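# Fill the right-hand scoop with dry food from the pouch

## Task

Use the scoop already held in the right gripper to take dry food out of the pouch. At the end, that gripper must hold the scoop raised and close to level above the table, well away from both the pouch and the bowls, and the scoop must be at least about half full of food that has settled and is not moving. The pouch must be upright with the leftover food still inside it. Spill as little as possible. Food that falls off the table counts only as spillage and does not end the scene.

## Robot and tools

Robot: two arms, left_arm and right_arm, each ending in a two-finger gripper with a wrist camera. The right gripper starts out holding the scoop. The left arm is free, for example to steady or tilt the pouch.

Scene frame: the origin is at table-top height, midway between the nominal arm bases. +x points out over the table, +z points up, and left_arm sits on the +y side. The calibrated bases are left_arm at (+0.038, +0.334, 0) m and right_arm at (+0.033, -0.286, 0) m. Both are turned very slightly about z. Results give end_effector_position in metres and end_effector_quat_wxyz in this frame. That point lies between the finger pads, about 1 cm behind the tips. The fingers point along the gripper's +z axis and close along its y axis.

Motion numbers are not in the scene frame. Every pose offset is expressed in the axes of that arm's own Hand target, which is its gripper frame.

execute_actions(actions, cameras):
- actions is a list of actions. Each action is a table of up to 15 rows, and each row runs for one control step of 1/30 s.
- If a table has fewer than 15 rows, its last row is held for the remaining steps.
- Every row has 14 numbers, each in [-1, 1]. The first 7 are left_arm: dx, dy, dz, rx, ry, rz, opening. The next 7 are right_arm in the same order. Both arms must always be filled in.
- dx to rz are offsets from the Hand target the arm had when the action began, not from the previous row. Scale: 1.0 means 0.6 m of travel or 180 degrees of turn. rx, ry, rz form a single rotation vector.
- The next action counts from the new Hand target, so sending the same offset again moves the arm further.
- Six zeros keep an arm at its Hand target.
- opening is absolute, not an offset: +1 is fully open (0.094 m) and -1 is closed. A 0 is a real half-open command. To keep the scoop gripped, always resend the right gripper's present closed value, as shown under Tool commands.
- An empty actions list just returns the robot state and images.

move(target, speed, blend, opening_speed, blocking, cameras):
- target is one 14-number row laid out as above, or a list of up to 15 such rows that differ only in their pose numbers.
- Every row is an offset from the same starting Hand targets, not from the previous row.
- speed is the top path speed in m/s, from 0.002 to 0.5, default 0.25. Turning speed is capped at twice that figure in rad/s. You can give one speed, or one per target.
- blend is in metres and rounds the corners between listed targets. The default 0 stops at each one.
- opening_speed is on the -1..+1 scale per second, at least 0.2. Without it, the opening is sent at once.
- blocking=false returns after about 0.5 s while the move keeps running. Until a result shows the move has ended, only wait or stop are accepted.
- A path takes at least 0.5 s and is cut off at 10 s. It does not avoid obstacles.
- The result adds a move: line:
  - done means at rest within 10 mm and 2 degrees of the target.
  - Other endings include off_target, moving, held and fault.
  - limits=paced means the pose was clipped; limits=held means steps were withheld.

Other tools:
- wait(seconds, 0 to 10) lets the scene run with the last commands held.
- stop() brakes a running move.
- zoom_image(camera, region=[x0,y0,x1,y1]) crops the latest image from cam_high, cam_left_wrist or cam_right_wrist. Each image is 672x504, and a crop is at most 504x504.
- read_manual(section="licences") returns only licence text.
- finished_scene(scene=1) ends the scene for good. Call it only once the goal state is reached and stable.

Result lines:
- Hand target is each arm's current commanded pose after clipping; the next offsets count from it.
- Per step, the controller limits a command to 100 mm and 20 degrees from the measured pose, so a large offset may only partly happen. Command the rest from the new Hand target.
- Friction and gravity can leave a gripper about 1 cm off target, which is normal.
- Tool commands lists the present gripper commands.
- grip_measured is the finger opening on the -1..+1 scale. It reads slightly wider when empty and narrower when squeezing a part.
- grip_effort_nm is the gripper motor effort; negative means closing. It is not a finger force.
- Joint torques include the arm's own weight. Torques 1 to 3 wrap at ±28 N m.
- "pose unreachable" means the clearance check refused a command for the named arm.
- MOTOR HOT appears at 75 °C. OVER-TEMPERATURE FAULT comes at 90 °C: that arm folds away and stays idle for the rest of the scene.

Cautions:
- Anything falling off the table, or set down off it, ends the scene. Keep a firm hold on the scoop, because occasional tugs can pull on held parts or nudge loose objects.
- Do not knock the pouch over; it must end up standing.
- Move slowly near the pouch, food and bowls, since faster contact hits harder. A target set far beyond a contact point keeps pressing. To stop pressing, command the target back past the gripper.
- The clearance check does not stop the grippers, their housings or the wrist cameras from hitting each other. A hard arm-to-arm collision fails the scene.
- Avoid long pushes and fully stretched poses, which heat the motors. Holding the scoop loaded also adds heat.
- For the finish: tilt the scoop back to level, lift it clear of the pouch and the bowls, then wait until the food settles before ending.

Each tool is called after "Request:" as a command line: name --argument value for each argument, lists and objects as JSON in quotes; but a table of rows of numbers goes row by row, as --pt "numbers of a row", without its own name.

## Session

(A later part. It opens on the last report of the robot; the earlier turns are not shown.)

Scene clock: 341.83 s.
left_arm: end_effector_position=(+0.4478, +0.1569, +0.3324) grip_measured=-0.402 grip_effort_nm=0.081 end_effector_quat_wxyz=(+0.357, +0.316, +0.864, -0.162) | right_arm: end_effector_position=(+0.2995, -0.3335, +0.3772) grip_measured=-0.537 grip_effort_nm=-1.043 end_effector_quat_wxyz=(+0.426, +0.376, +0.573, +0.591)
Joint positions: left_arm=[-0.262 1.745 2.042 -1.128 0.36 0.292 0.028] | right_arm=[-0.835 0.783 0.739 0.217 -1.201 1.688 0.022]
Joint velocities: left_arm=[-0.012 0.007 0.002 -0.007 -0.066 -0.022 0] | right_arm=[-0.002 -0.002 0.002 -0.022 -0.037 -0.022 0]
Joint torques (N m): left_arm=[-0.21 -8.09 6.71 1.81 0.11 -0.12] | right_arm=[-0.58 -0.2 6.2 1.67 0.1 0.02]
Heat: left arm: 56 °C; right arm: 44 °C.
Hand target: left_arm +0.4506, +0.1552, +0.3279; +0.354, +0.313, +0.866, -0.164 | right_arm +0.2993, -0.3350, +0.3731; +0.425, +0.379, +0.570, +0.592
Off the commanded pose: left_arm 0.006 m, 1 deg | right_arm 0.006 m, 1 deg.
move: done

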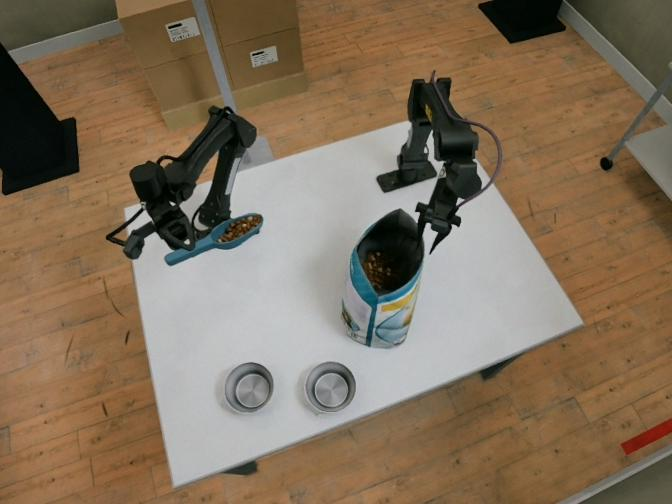

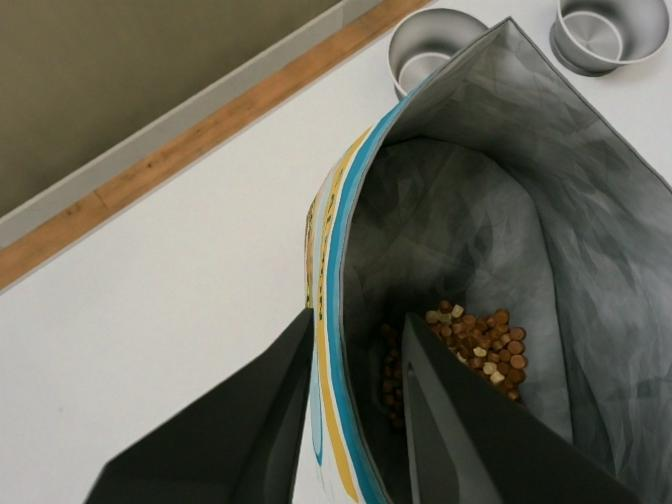

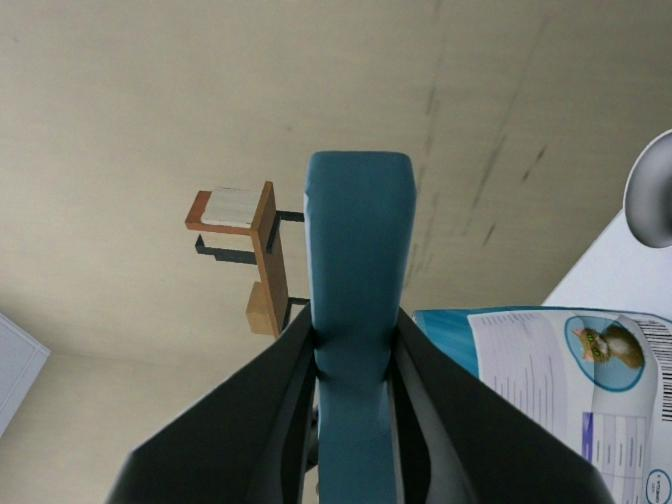

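Request:
move --target '[0.0265,0.0095,0.1215,0,0,0,-0.4, 0,0,0,0,0,0,-0.977304]' --speed 0.08 --cameras '["cam_left_wrist","cam_high"]'

Scene clock: 343.70 s.
left_arm: end_effector_position=(+0.4785, +0.1316, +0.2816) grip_measured=-0.401 grip_effort_nm=0.071 end_effector_quat_wxyz=(+0.367, +0.316, +0.860, -0.163) | right_arm: end_effector_position=(+0.2994, -0.3334, +0.3774) grip_measured=-0.537 grip_effort_nm=-1.043 end_effector_quat_wxyz=(+0.426, +0.375, +0.573, +0.591)
Joint positions: left_arm=[-0.305 1.779 1.844 -0.863 0.332 0.257 0.028] | right_arm=[-0.835 0.783 0.739 0.219 -1.201 1.689 0.022]
Joint velocities: left_arm=[-0.012 0.007 0.002 0.007 0.007 -0.037 0] | right_arm=[0.007 0.002 -0.012 -0.007 0.022 -0.066 -0.001]
Joint torques (N m): left_arm=[-0.34 -7.76 6.42 1.93 0.08 -0.12] | right_arm=[-0.42 -0.12 6.19 1.68 0.11 0.06]
Heat: left arm: 56 °C; right arm: 44 °C.
Hand target: left_arm +0.4827, +0.1289, +0.2658; +0.354, +0.313, +0.866, -0.164 | right_arm +0.2993, -0.3350, +0.3732; +0.425, +0.379, +0.570, +0.592
Off the commanded pose: left_arm 0.017 m, 2 deg | right_arm 0.005 m, 1 deg.
move: off_target (left_arm)
Images, in order (width x height): cam_high 672x504, cam_left_wrist 672x504.

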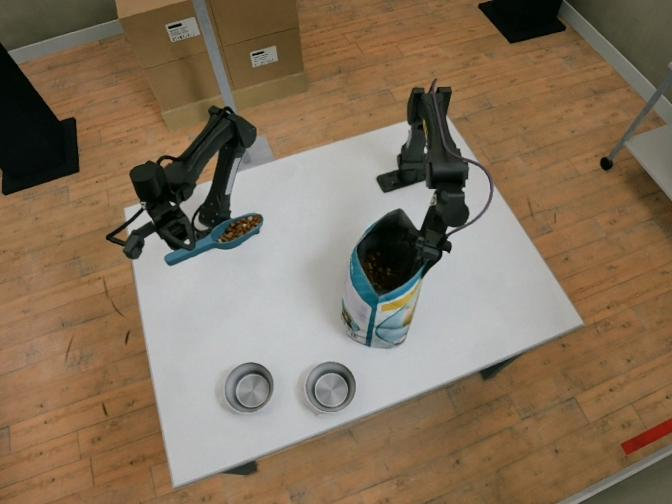

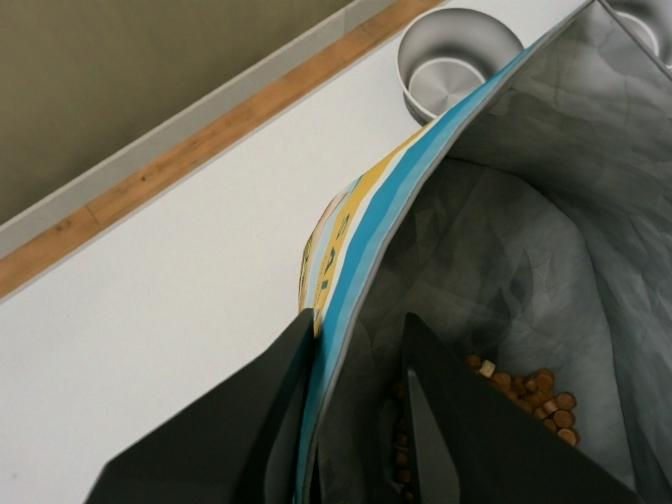

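Request:
move --target '[0.012,0,0.012,0,0,0,-0.4, 0,0,0,0,0,0,-0.977304]' --speed 0.08 --cameras '[]'

Scene clock: 344.63 s.
left_arm: end_effector_position=(+0.4829, +0.1284, +0.2721) grip_measured=-0.401 grip_effort_nm=0.061 end_effector_quat_wxyz=(+0.372, +0.315, +0.857, -0.165) | right_arm: end_effector_position=(+0.2994, -0.3334, +0.3774) grip_measured=-0.537 grip_effort_nm=-1.038 end_effector_quat_wxyz=(+0.426, +0.375, +0.573, +0.591)
Joint positions: left_arm=[-0.309 1.779 1.796 -0.804 0.332 0.251 0.028] | right_arm=[-0.835 0.783 0.739 0.219 -1.202 1.689 0.022]
Joint velocities: left_arm=[-0.002 -0.007 0.007 -0.007 0.037 -0.066 -0.001] | right_arm=[-0.012 -0.007 0.002 0.022 0.022 0.022 -0.001]
Joint torques (N m): left_arm=[-0.21 -8.79 6.05 1.74 0.05 -0.08] | right_arm=[-0.38 -0.16 6.24 1.68 0.14 0.04]
Heat: left arm: 55 °C; right arm: 43 °C.
Hand target: left_arm +0.4824, +0.1282, +0.2556; +0.354, +0.313, +0.866, -0.164 | right_arm +0.2993, -0.3349, +0.3731; +0.425, +0.379, +0.570, +0.592
Off the commanded pose: left_arm 0.017 m, 2 deg | right_arm 0.005 m, 1 deg.
move: off_target (left_arm)
No camera images: "cameras" was empty.

Request:
move --target '[0,0,0,0,0,0,-1.0, 0,0,0,0,0,0,-0.977304]' --speed 0.08 --cameras '["cam_left_wrist"]'

Scene clock: 345.47 s.
left_arm: end_effector_position=(+0.4835, +0.1282, +0.2725) grip_measured=-0.984 grip_effort_nm=-0.877 end_effector_quat_wxyz=(+0.373, +0.315, +0.857, -0.165) | right_arm: end_effector_position=(+0.2994, -0.3334, +0.3774) grip_measured=-0.537 grip_effort_nm=-1.048 end_effector_quat_wxyz=(+0.426, +0.375, +0.573, +0.591)
Joint positions: left_arm=[-0.309 1.779 1.795 -0.8 0.332 0.251 0.001] | right_arm=[-0.835 0.783 0.739 0.219 -1.202 1.689 0.022]
Joint velocities: left_arm=[-0.022 -0.007 -0.022 0.037 -0.007 -0.022 0.001] | right_arm=[-0.012 -0.002 -0.012 0.007 -0.022 0.022 0.001]
Joint torques (N m): left_arm=[-0.21 -8.79 6.12 1.71 0.05 -0.06] | right_arm=[-0.44 -0.14 6.3 1.67 0.12 0.04]
Heat: left arm: 55 °C; right arm: 43 °C.
Hand target: left_arm +0.4823, +0.1282, +0.2555; +0.354, +0.313, +0.866, -0.164 | right_arm +0.2993, -0.3350, +0.3731; +0.425, +0.379, +0.570, +0.592
Off the commanded pose: left_arm 0.017 m, 2 deg | right_arm 0.005 m, 1 deg.
move: off_target (left_arm)
Images, in order (width x height): cam_left_wrist 672x504.

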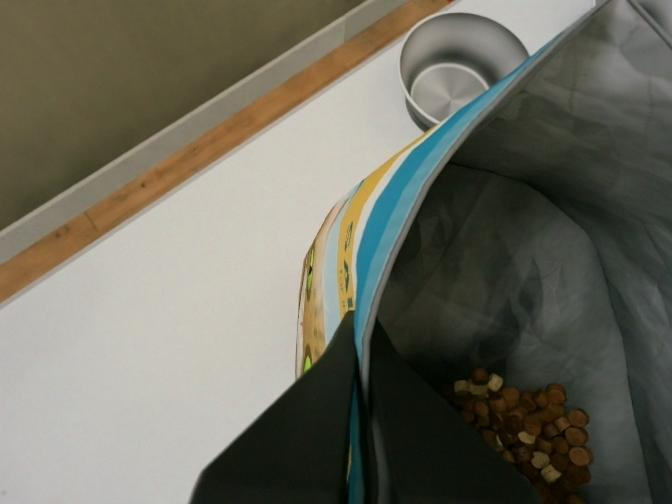

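Request:
move --pt "-0.1078 -0.0102 -0.0788 -0.0027 -0.0611 0.022 -1.0 0 0 0 0 0 0 -0.977304" --pt "-0.1282 -0.148 -0.0863 -0.005 -0.076 0.022 -1.0 0 0 0 0 0 0 -0.977304" --pt "-0.161 -0.2872 -0.0733 -0.01 -0.095 0.022 -1.0 0 0 0 0 0 0 -0.977304" --pt "-0.1677 -0.3375 -0.0547 -0.012 -0.1055 0.022 -1.0 0 0 0 0 0 0 -0.977304" --speed 0.08 --blend '[0.02,0.02,0.02,0]'

Scene clock: 350.57 s.
left_arm: end_effector_position=(+0.3787, -0.0202, +0.3131) grip_measured=-0.984 grip_effort_nm=-0.872 end_effector_quat_wxyz=(+0.430, +0.328, +0.832, -0.127) | right_arm: end_effector_position=(+0.2994, -0.3333, +0.3775) grip_measured=-0.537 grip_effort_nm=-1.048 end_effector_quat_wxyz=(+0.426, +0.375, +0.573, +0.591)
Joint positions: left_arm=[-0.858 1.708 1.8 -0.743 -0.162 -0.033 0.001] | right_arm=[-0.835 0.783 0.739 0.219 -1.202 1.69 0.022]
Joint velocities: left_arm=[-0.022 0.002 -0.007 0.037 0.037 -0.066 0] | right_arm=[0.007 -0.012 -0.002 -0.022 -0.007 0.022 0.001]
Joint torques (N m): left_arm=[-0.9 -10.67 10.66 3.85 0.13 -0.22] | right_arm=[-0.38 -0.16 6.24 1.67 0.11 0.03]
Heat: left arm: 56 °C; right arm: 43 °C.
Hand target: left_arm +0.3907, -0.0479, +0.3656; +0.504, +0.303, +0.788, -0.183 | right_arm +0.2993, -0.3350, +0.3732; +0.425, +0.379, +0.570, +0.592
Off the commanded pose: left_arm 0.059 m, 12 deg | right_arm 0.005 m, 1 deg.
move: off_target (left_arm); blend cut to 0.0162 m at target 3

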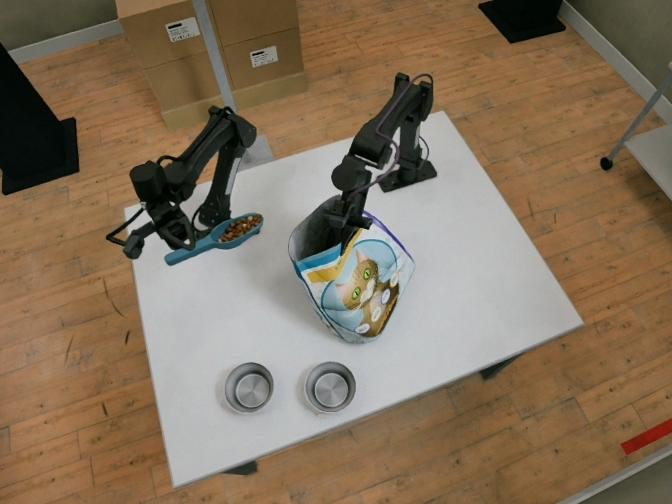

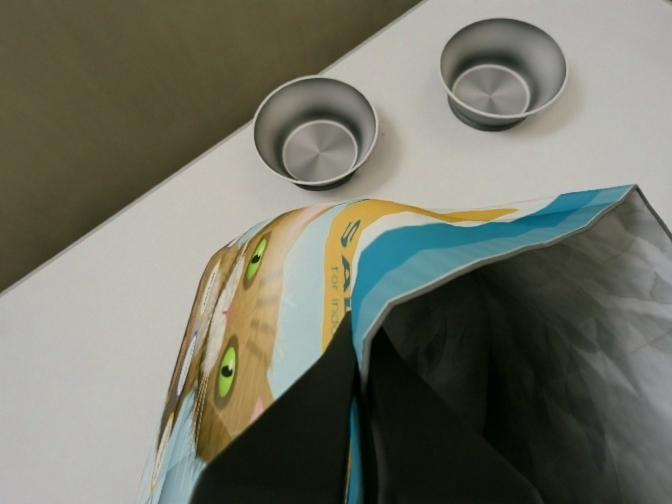

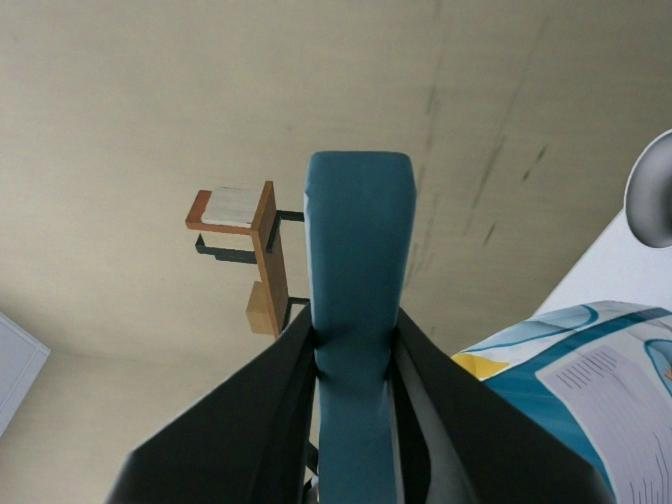

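Request:
zoom_image --camera "cam_high" --region '[260, 180, 440, 360]'

Scaled by 2.800 from the camera's 672x504 image, which has a finer 960x720 frame.

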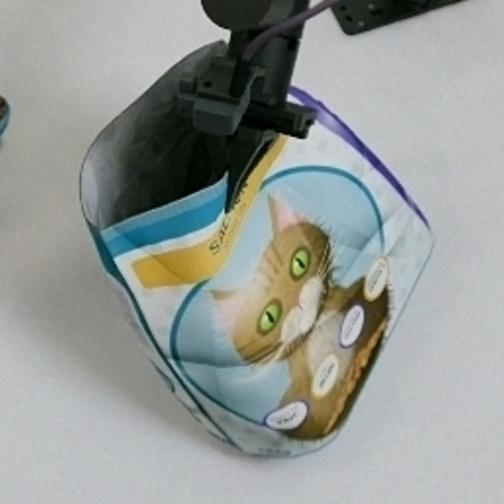

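Request:
move --target '[0.0078,-0.095,0.0105,0,0,0,-1.0, 0,0,0,0,0,0,-0.977304]' --speed 0.06

Request:
zoom_image --camera "cam_high" --region '[260, 180, 440, 360]'

Scene clock: 352.47 s.
left_arm: end_effector_position=(+0.3460, -0.0555, +0.3053) grip_measured=-0.984 grip_effort_nm=-0.872 end_effector_quat_wxyz=(+0.437, +0.335, +0.827, -0.112) | right_arm: end_effector_position=(+0.2994, -0.3333, +0.3775) grip_measured=-0.537 grip_effort_nm=-1.038 end_effector_quat_wxyz=(+0.426, +0.375, +0.573, +0.591)
Joint positions: left_arm=[-1.002 1.738 1.802 -0.732 -0.297 -0.093 0.001] | right_arm=[-0.835 0.783 0.739 0.219 -1.202 1.69 0.022]
Joint velocities: left_arm=[-0.012 -0.007 0.002 -0.022 -0.139 -0.095 -0.001] | right_arm=[-0.017 0.007 -0.002 0.022 0.037 -0.007 0]
Joint torques (N m): left_arm=[-1.33 -9.11 13.03 3.78 0.08 -0.29] | right_arm=[-0.44 -0.16 6.2 1.68 0.11 0.02]
Heat: left arm: 57 °C; right arm: 43 °C.
Hand target: left_arm +0.3562, -0.0930, +0.3587; +0.505, +0.303, +0.787, -0.183 | right_arm +0.2993, -0.3350, +0.3732; +0.425, +0.379, +0.570, +0.592
Off the commanded pose: left_arm 0.065 m, 13 deg | right_arm 0.005 m, 1 deg.
move: off_target (left_arm)

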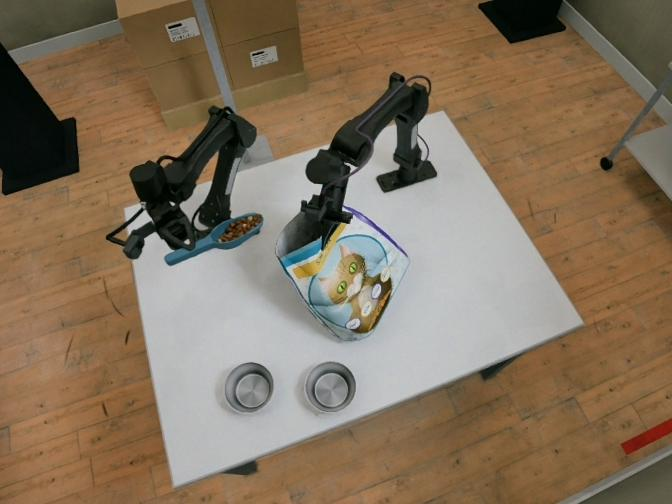

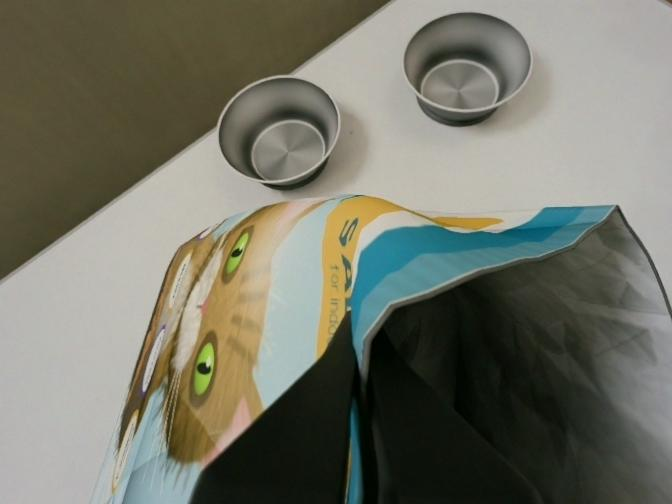

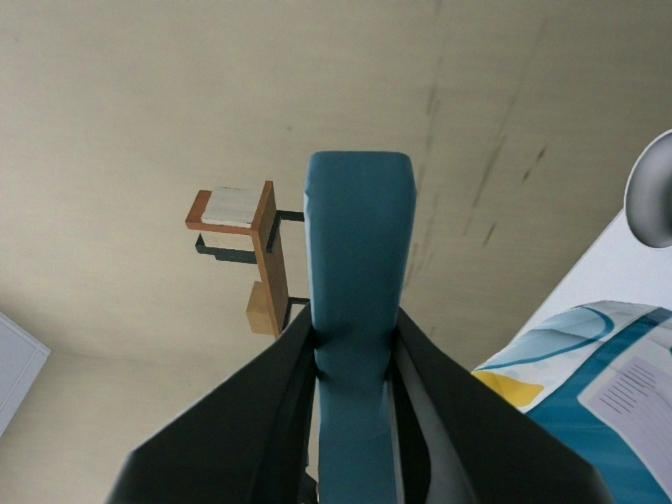

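Scaled by 2.800 from the camera's 672x504 image, which has a finer 960x720 frame.

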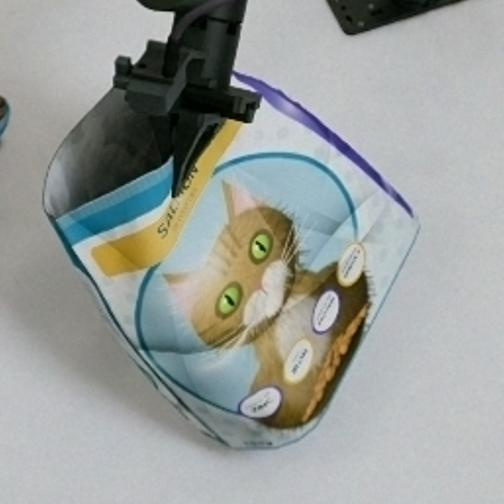

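Request:
move --pt "0 0 0 0 0 0 -1.0 0.1188 -0.062 0.0412 0.0528 -0.033 -0.1002 -0.977304" --pt "0 0 0 0 0 0 -1.0 0.229 -0.1162 0.0338 0.0939 -0.0586 -0.1782 -0.977304" --speed 0.12 --blend '[0.03,0]'

Request:
zoom_image --camera "cam_high" --region '[220, 180, 400, 320]'

Scene clock: 357.77 s.
left_arm: end_effector_position=(+0.3460, -0.0555, +0.3053) grip_measured=-0.984 grip_effort_nm=-0.877 end_effector_quat_wxyz=(+0.437, +0.335, +0.827, -0.112) | right_arm: end_effector_position=(+0.2723, -0.1971, +0.2994) grip_measured=-0.537 grip_effort_nm=-1.048 end_effector_quat_wxyz=(+0.564, +0.304, +0.701, +0.313)
Joint positions: left_arm=[-1.002 1.738 1.802 -0.732 -0.297 -0.093 0.001] | right_arm=[0.832 0.536 0.667 -0.354 0.717 1.064 0.022]
Joint velocities: left_arm=[0.022 0.002 -0.002 -0.037 -0.022 -0.007 0] | right_arm=[0.002 -0.007 0.012 -0.051 -0.11 -0.007 0]
Joint torques (N m): left_arm=[-1.33 -9.13 13.01 3.78 0.08 -0.28] | right_arm=[0.57 1.24 6.22 2.16 0.18 -0.11]
Heat: left arm: 58 °C; right arm: 42 °C.
Hand target: left_arm +0.3562, -0.0930, +0.3587; +0.505, +0.303, +0.787, -0.183 | right_arm +0.2731, -0.1967, +0.2963; +0.567, +0.303, +0.700, +0.310
Off the commanded pose: left_arm 0.066 m, 13 deg | right_arm 0.004 m, 3 deg.
move: off_target (left_arm, right_arm)

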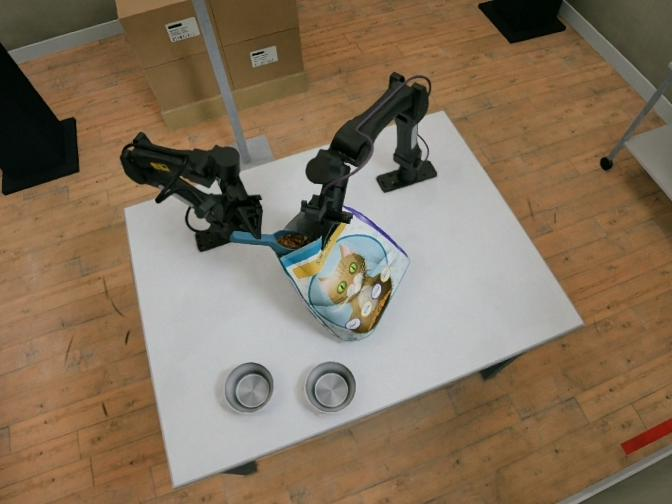

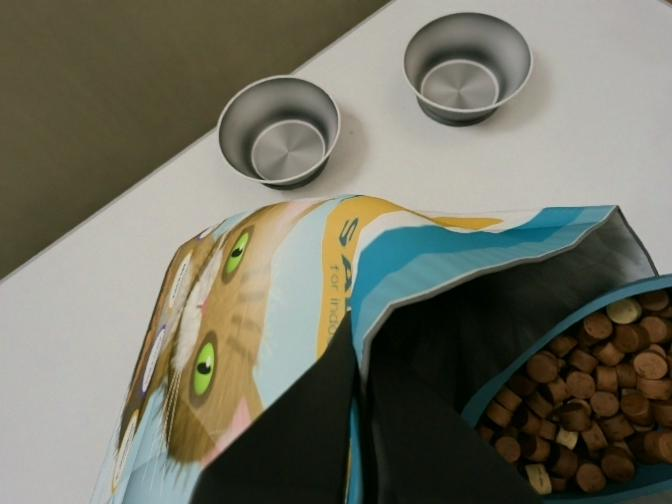

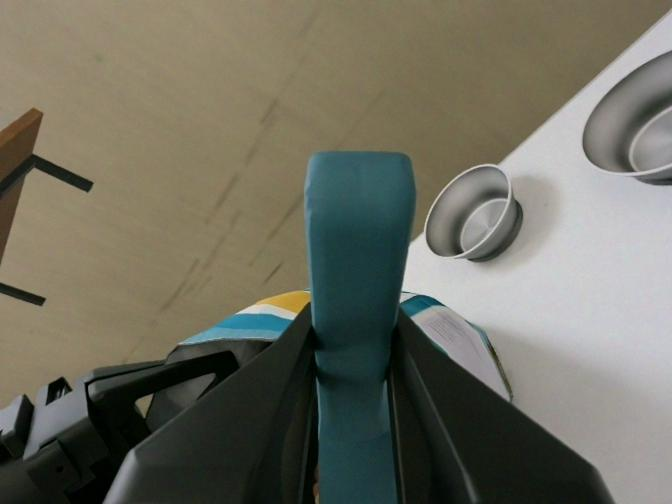

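Scaled by 2.800 from the camera's 672x504 image, which has a finer 960x720 frame.

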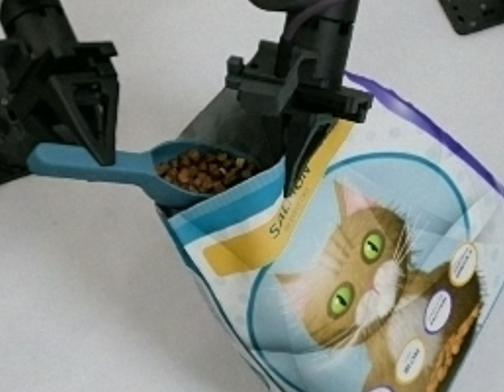

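Request:
move --pt "0 0 0 0 0 0 -1.0 0.0975 -0.0152 0.0385 0.0208 -0.0148 -0.0293 -0.977304" --pt "0 0 0 0 0 0 -1.0 0.1758 -0.0522 0.0803 0.0208 -0.0148 -0.0293 -0.977304" --speed 0.08 --blend '[0.01,0]'

Request:
zoom_image --camera "cam_high" --region '[220, 180, 400, 320]'

Scene clock: 360.37 s.
left_arm: end_effector_position=(+0.3460, -0.0569, +0.3044) grip_measured=-0.984 grip_effort_nm=-0.872 end_effector_quat_wxyz=(+0.437, +0.336, +0.827, -0.113) | right_arm: end_effector_position=(+0.3021, -0.1256, +0.2223) grip_measured=-0.537 grip_effort_nm=-1.038 end_effector_quat_wxyz=(+0.593, +0.306, +0.691, +0.277)
Joint positions: left_arm=[-1.003 1.741 1.802 -0.728 -0.297 -0.093 0.001] | right_arm=[1.036 0.98 0.451 0.264 0.996 1.078 0.022]
Joint velocities: left_arm=[0.002 0.017 -0.002 0.022 -0.066 0.037 0] | right_arm=[-0.007 -0.002 0.002 0.037 -0.022 0.051 -0.001]
Joint torques (N m): left_arm=[-1.2 -9.42 13.04 3.74 0.08 -0.28] | right_arm=[0.21 -0.85 5.45 1.44 0.12 -0.04]
Heat: left arm: 58 °C; right arm: 42 °C.
Hand target: left_arm +0.3562, -0.0930, +0.3587; +0.505, +0.303, +0.787, -0.183 | right_arm +0.2997, -0.1281, +0.2032; +0.589, +0.294, +0.709, +0.253
Off the commanded pose: left_arm 0.066 m, 13 deg | right_arm 0.023 m, 4 deg.
move: off_target (left_arm, right_arm)

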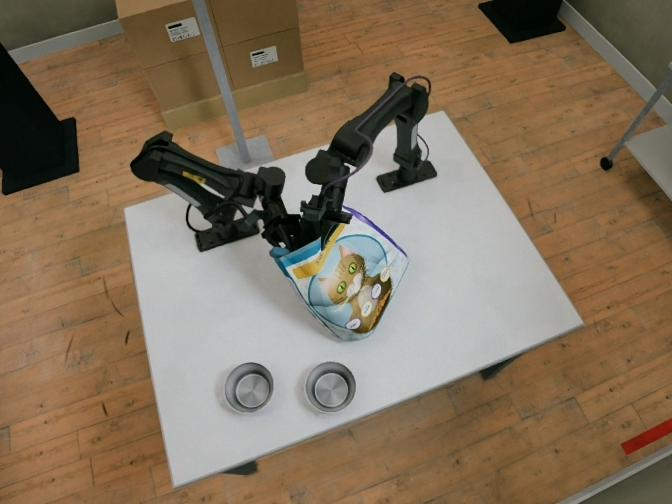

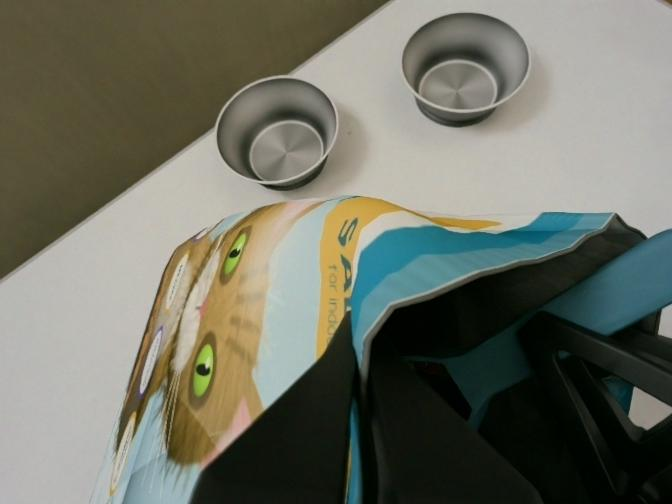

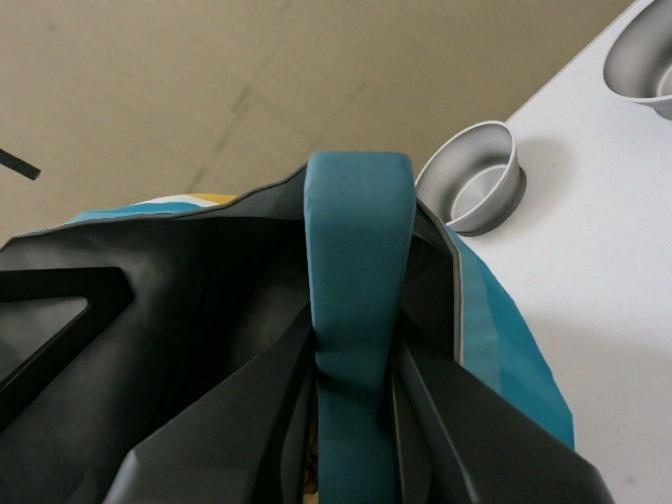

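Scaled by 2.800 from the camera's 672x504 image, which has a finer 960x720 frame.

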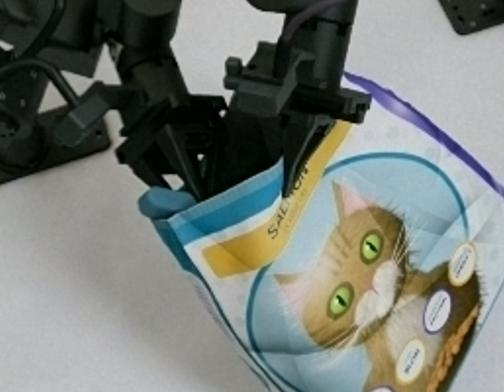

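Request:
move --pt "0 0 0 0 0 0 -1.0 0.0644 0 0.0173 0.0072 0 -0.0268 -0.977304" --pt "0 0 0 0 0 0 -1.0 0.0644 0 0.0173 0.0072 0.19 -0.0268 -0.977304" --speed 0.1

Scene clock: 364.73 s.
left_arm: end_effector_position=(+0.3462, -0.0573, +0.3050) grip_measured=-0.984 grip_effort_nm=-0.877 end_effector_quat_wxyz=(+0.438, +0.335, +0.826, -0.114) | right_arm: end_effector_position=(+0.3154, -0.0965, +0.1955) grip_measured=-0.537 grip_effort_nm=-1.048 end_effector_quat_wxyz=(+0.390, +0.207, +0.831, +0.339)
Joint positions: left_arm=[-1.003 1.741 1.802 -0.725 -0.297 -0.095 0.001] | right_arm=[0.693 0.976 0.636 -0.155 0.191 1.061 0.022]
Joint velocities: left_arm=[-0.012 0.007 -0.007 -0.066 0.007 0.037 0.001] | right_arm=[0.012 -0.012 0.002 0.007 -0.051 -0.066 0]
Joint torques (N m): left_arm=[-1.21 -9.36 13.07 3.72 0.08 -0.27] | right_arm=[-0.2 -1.2 9.07 0.82 -0.21 -0.44]
Heat: left arm: 59 °C; right arm: 42 °C.
Hand target: left_arm +0.3562, -0.0930, +0.3587; +0.505, +0.303, +0.787, -0.183 | right_arm +0.3044, -0.1000, +0.1741; +0.359, +0.183, +0.865, +0.300
Off the commanded pose: left_arm 0.065 m, 12 deg | right_arm 0.024 m, 8 deg.
move: off_target (left_arm, right_arm)

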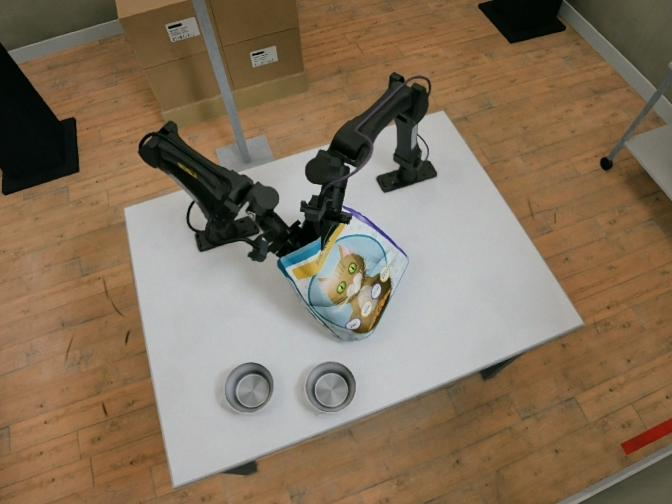

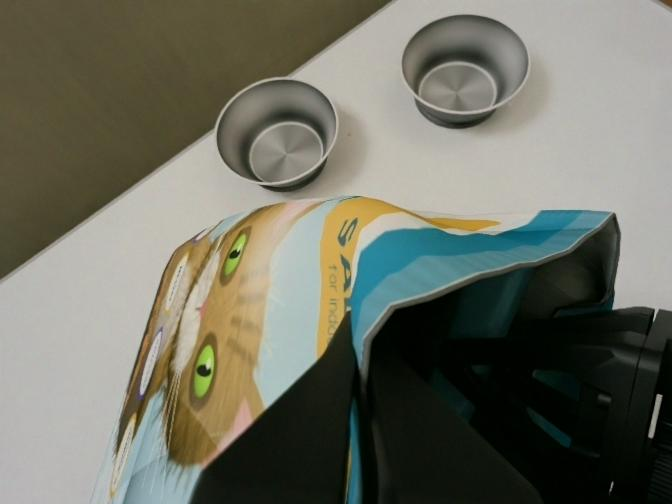

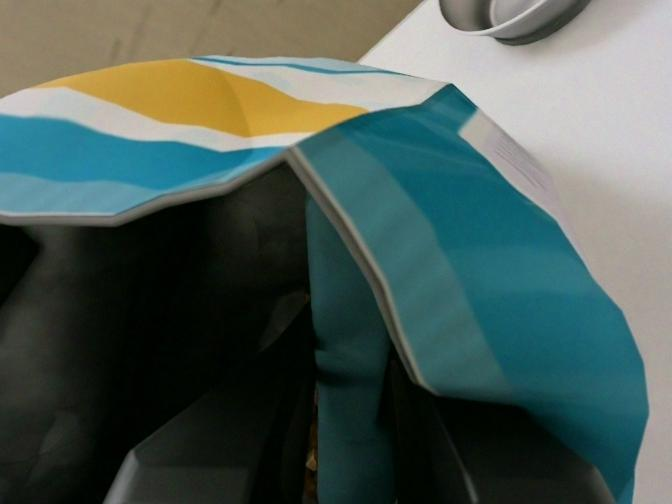

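Request:
move --target '[0,0,0,0,0,0,-1.0, -0.0548,0.0087,-0.062,-0.0072,-0.19,0.0268,-0.977304]' --speed 0.1

Request:
zoom_image --camera "cam_high" --region '[220, 180, 400, 320]'

Scene clock: 369.33 s.
left_arm: end_effector_position=(+0.3462, -0.0573, +0.3051) grip_measured=-0.984 grip_effort_nm=-0.867 end_effector_quat_wxyz=(+0.438, +0.335, +0.826, -0.114) | right_arm: end_effector_position=(+0.3018, -0.1249, +0.2268) grip_measured=-0.537 grip_effort_nm=-1.043 end_effector_quat_wxyz=(+0.586, +0.302, +0.701, +0.272)
Joint positions: left_arm=[-1.003 1.741 1.802 -0.725 -0.297 -0.095 0.001] | right_arm=[1.032 0.965 0.489 0.177 0.979 1.092 0.022]
Joint velocities: left_arm=[-0.012 -0.012 -0.012 -0.007 -0.066 -0.007 -0.001] | right_arm=[0.007 0.002 -0.002 -0.081 0.037 0.007 -0.001]
Joint torques (N m): left_arm=[-1.2 -9.36 13.07 3.71 0.08 -0.26] | right_arm=[0.4 -1.16 6.04 1.73 0.33 -0.18]
Heat: left arm: 60 °C; right arm: 42 °C.
Hand target: left_arm +0.3562, -0.0930, +0.3587; +0.505, +0.303, +0.787, -0.183 | right_arm +0.3000, -0.1282, +0.2161; +0.589, +0.294, +0.709, +0.254
Off the commanded pose: left_arm 0.065 m, 12 deg | right_arm 0.012 m, 2 deg.
move: off_target (left_arm, right_arm)

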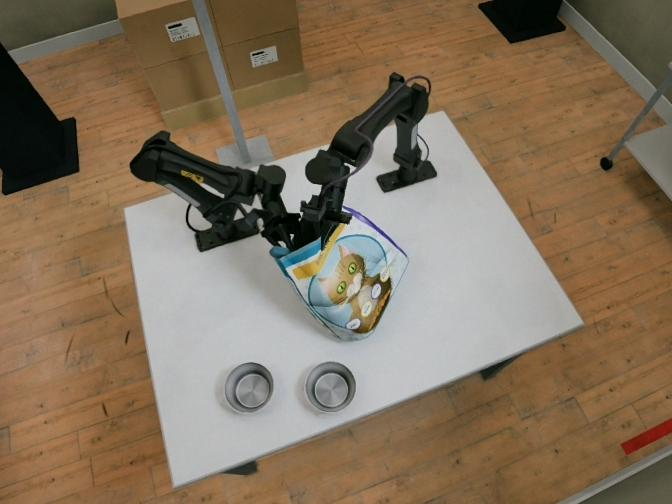

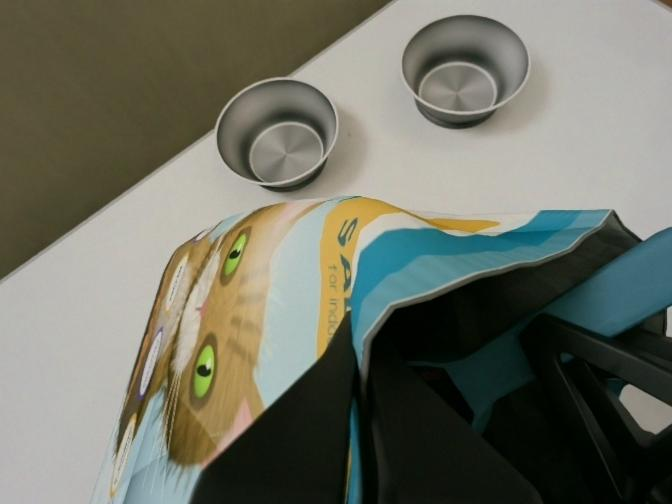

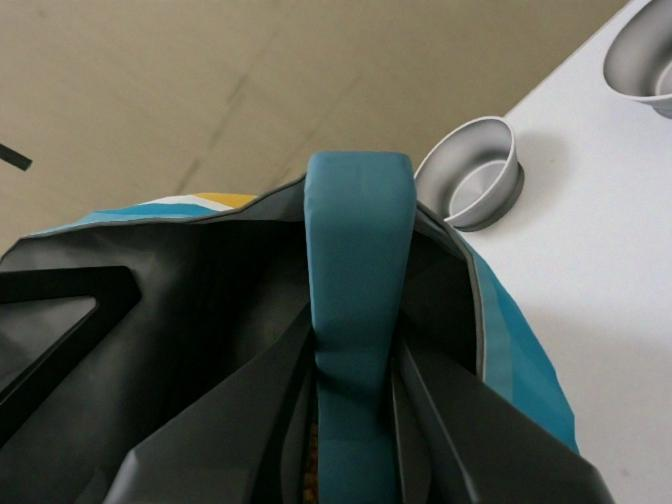

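Scaled by 2.800 from the camera's 672x504 image, which has a finer 960x720 frame.

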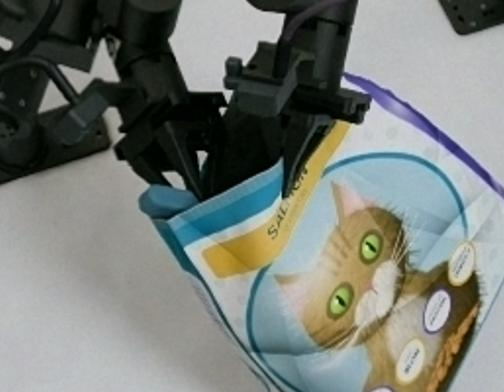

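Request:
move --target '[0,0,0,0,0,0,-1.0, -0.1673,0.0095,-0.0695,-0.0208,0.0148,0.0293,-0.977304]' --speed 0.12

Request:
zoom_image --camera "cam_left_wrist" --region '[400, 200, 672, 504]'

Request:
zoom_image --camera "cam_high" --region '[230, 200, 350, 290]'

Scene clock: 373.70 s.
left_arm: end_effector_position=(+0.3465, -0.0572, +0.3053) grip_measured=-0.984 grip_effort_nm=-0.867 end_effector_quat_wxyz=(+0.439, +0.334, +0.826, -0.114) | right_arm: end_effector_position=(+0.2749, -0.1952, +0.2766) grip_measured=-0.537 grip_effort_nm=-1.043 end_effector_quat_wxyz=(+0.560, +0.301, +0.711, +0.301)
Joint positions: left_arm=[-1.003 1.741 1.802 -0.724 -0.298 -0.095 0.001] | right_arm=[0.827 0.532 0.599 -0.323 0.712 1.064 0.022]
Joint velocities: left_arm=[0.002 -0.007 -0.002 0.007 -0.037 0.022 -0.001] | right_arm=[0.017 0.012 -0.017 0.007 -0.022 0.037 0]
Joint torques (N m): left_arm=[-1.2 -9.35 13.07 3.71 0.1 -0.26] | right_arm=[-0.39 0.53 10.89 1.91 0.13 -0.11]
Heat: left arm: 62 °C; right arm: 42 °C.
Hand target: left_arm +0.3562, -0.0930, +0.3587; +0.505, +0.303, +0.787, -0.183 | right_arm +0.2738, -0.1984, +0.2932; +0.567, +0.303, +0.700, +0.311
Off the commanded pose: left_arm 0.065 m, 12 deg | right_arm 0.020 m, 2 deg.
move: off_target (left_arm, right_arm)

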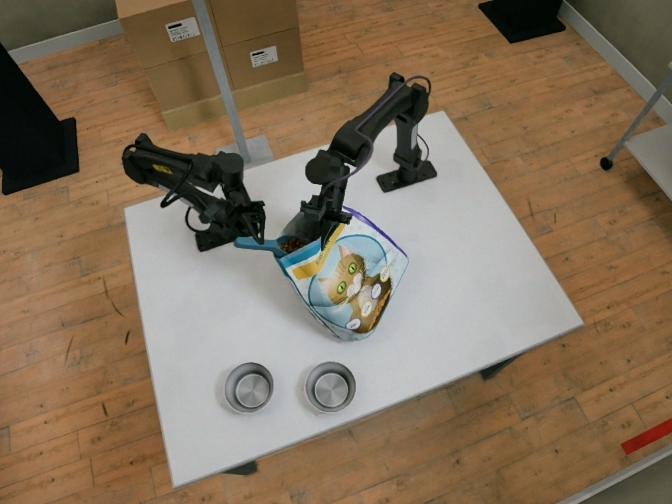

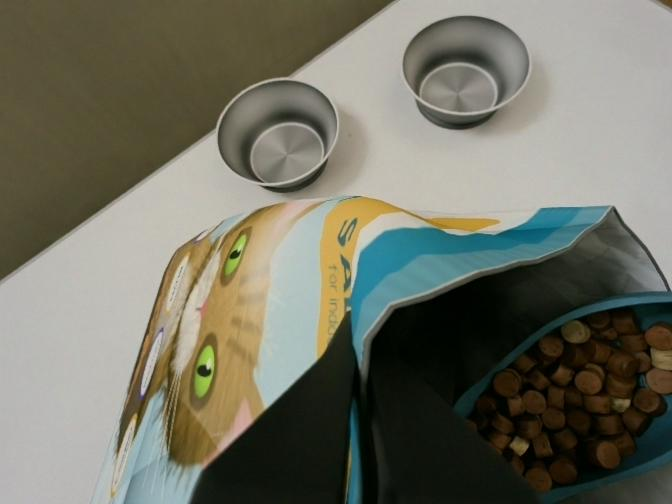

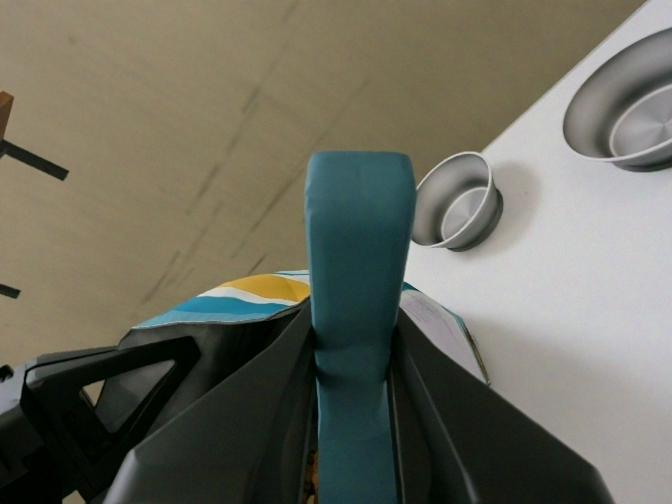

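Scaled by 1.658 from the camera's 672x504 image, which has a finer 960x720 frame.

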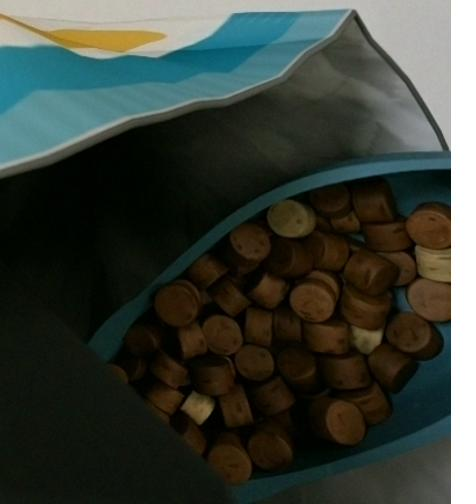

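Scaled by 4.200 from the camera's 672x504 image, which has a finer 960x720 frame.

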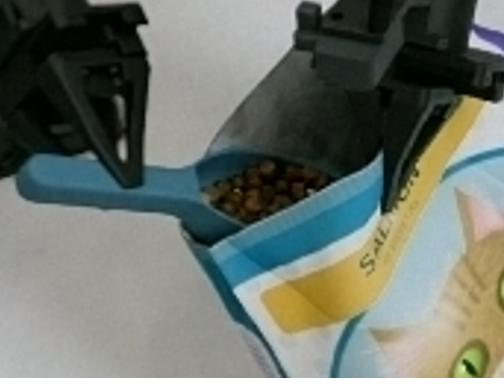

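Request:
move --target '[0,0,0,0,0,0,-1.0, -0.1215,-0.0143,0.0072,-0.0216,0,0.0805,-0.977304]' --speed 0.12 --cameras '[]'

Request:
move --target '[0.0163,-0.0772,0.0092,0,0,0,-1.0, 0,0,0,0,0,0,-0.977304]' --speed 0.06

Request:
zoom_image --camera "cam_high" --region '[220, 190, 420, 350]'

Scene clock: 377.17 s.
left_arm: end_effector_position=(+0.3483, -0.0605, +0.3050) grip_measured=-0.984 grip_effort_nm=-0.867 end_effector_quat_wxyz=(+0.442, +0.332, +0.825, -0.117) | right_arm: end_effector_position=(+0.2932, -0.2622, +0.3093) grip_measured=-0.537 grip_effort_nm=-1.033 end_effector_quat_wxyz=(+0.515, +0.383, +0.655, +0.399)
Joint positions: left_arm=[-1.003 1.748 1.802 -0.708 -0.297 -0.098 0.001] | right_arm=[0.01 0.488 0.676 -0.341 -0.123 1.169 0.022]
Joint velocities: left_arm=[-0.017 -0.007 -0.012 -0.051 0.022 0.022 0.001] | right_arm=[0.012 -0.002 0.002 -0.066 0.007 -0.007 0]
Joint torques (N m): left_arm=[-1.18 -9.84 13.2 3.56 0.08 -0.23] | right_arm=[-0.58 1.63 10.71 2.21 -0.03 0.03]
Heat: left arm: 62 °C; right arm: 43 °C.
Hand target: left_arm +0.3562, -0.0930, +0.3588; +0.505, +0.303, +0.787, -0.183 | right_arm +0.2914, -0.2626, +0.3269; +0.526, +0.378, +0.643, +0.408
Off the commanded pose: left_arm 0.063 m, 12 deg | right_arm 0.021 m, 3 deg.
move: off_target (left_arm, right_arm)
No camera images: "cameras" was empty.

Scene clock: 378.57 s.
left_arm: end_effector_position=(+0.3326, -0.0829, +0.2993) grip_measured=-0.984 grip_effort_nm=-0.872 end_effector_quat_wxyz=(+0.457, +0.324, +0.824, -0.091) | right_arm: end_effector_position=(+0.2929, -0.2602, +0.3093) grip_measured=-0.537 grip_effort_nm=-1.038 end_effector_quat_wxyz=(+0.512, +0.382, +0.656, +0.403)
Joint positions: left_arm=[-1.097 1.802 1.837 -0.708 -0.432 -0.143 0.001] | right_arm=[0.01 0.488 0.676 -0.341 -0.134 1.173 0.022]
Joint velocities: left_arm=[-0.007 0.017 -0.002 -0.007 -0.022 -0.022 0] | right_arm=[-0.017 -0.002 -0.002 -0.037 0.007 0.051 0]
Joint torques (N m): left_arm=[-2.66 -10.09 12.92 3.56 0.39 -0.3] | right_arm=[-0.57 1.58 10.67 2.22 0.08 -0.04]
Heat: left arm: 62 °C; right arm: 43 °C.
Hand target: left_arm +0.3266, -0.1282, +0.3476; +0.505, +0.303, +0.787, -0.183 | right_arm +0.2914, -0.2626, +0.3269; +0.526, +0.378, +0.643, +0.408
Off the commanded pose: left_arm 0.066 m, 13 deg | right_arm 0.018 m, 2 deg.
move: off_target (left_arm, right_arm)

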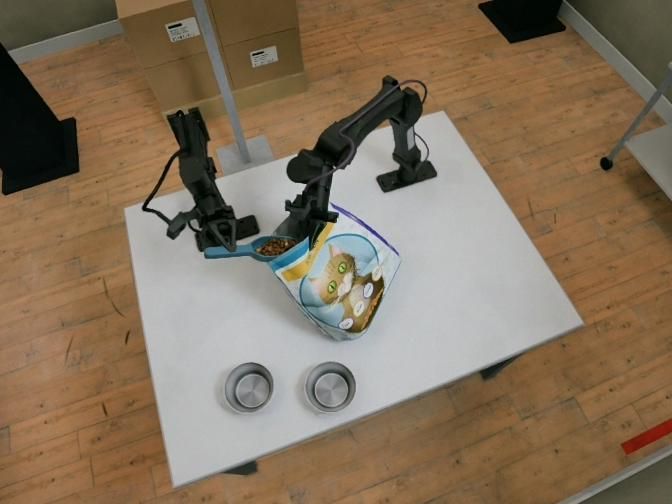

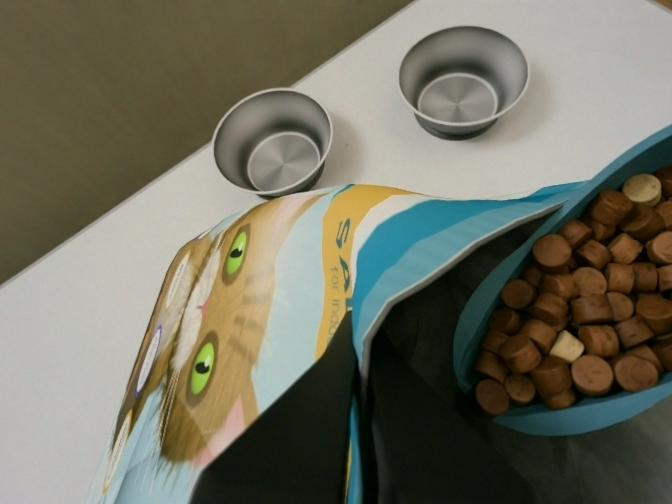

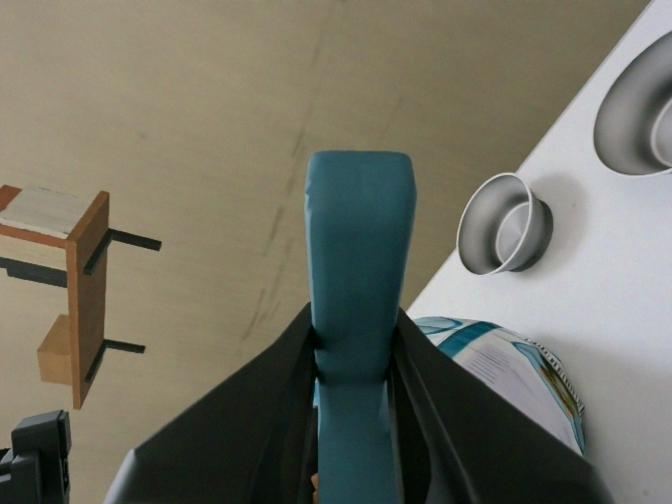

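Scaled by 2.520 from the camera's 672x504 image, which has a finer 960x720 frame.

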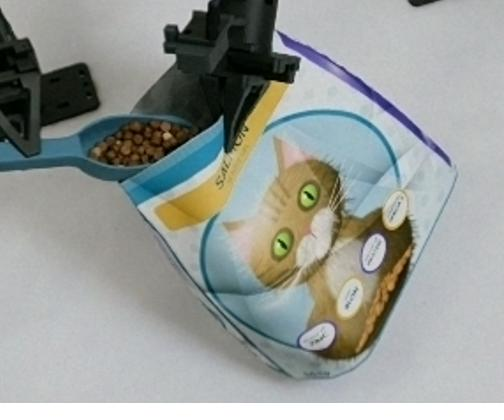

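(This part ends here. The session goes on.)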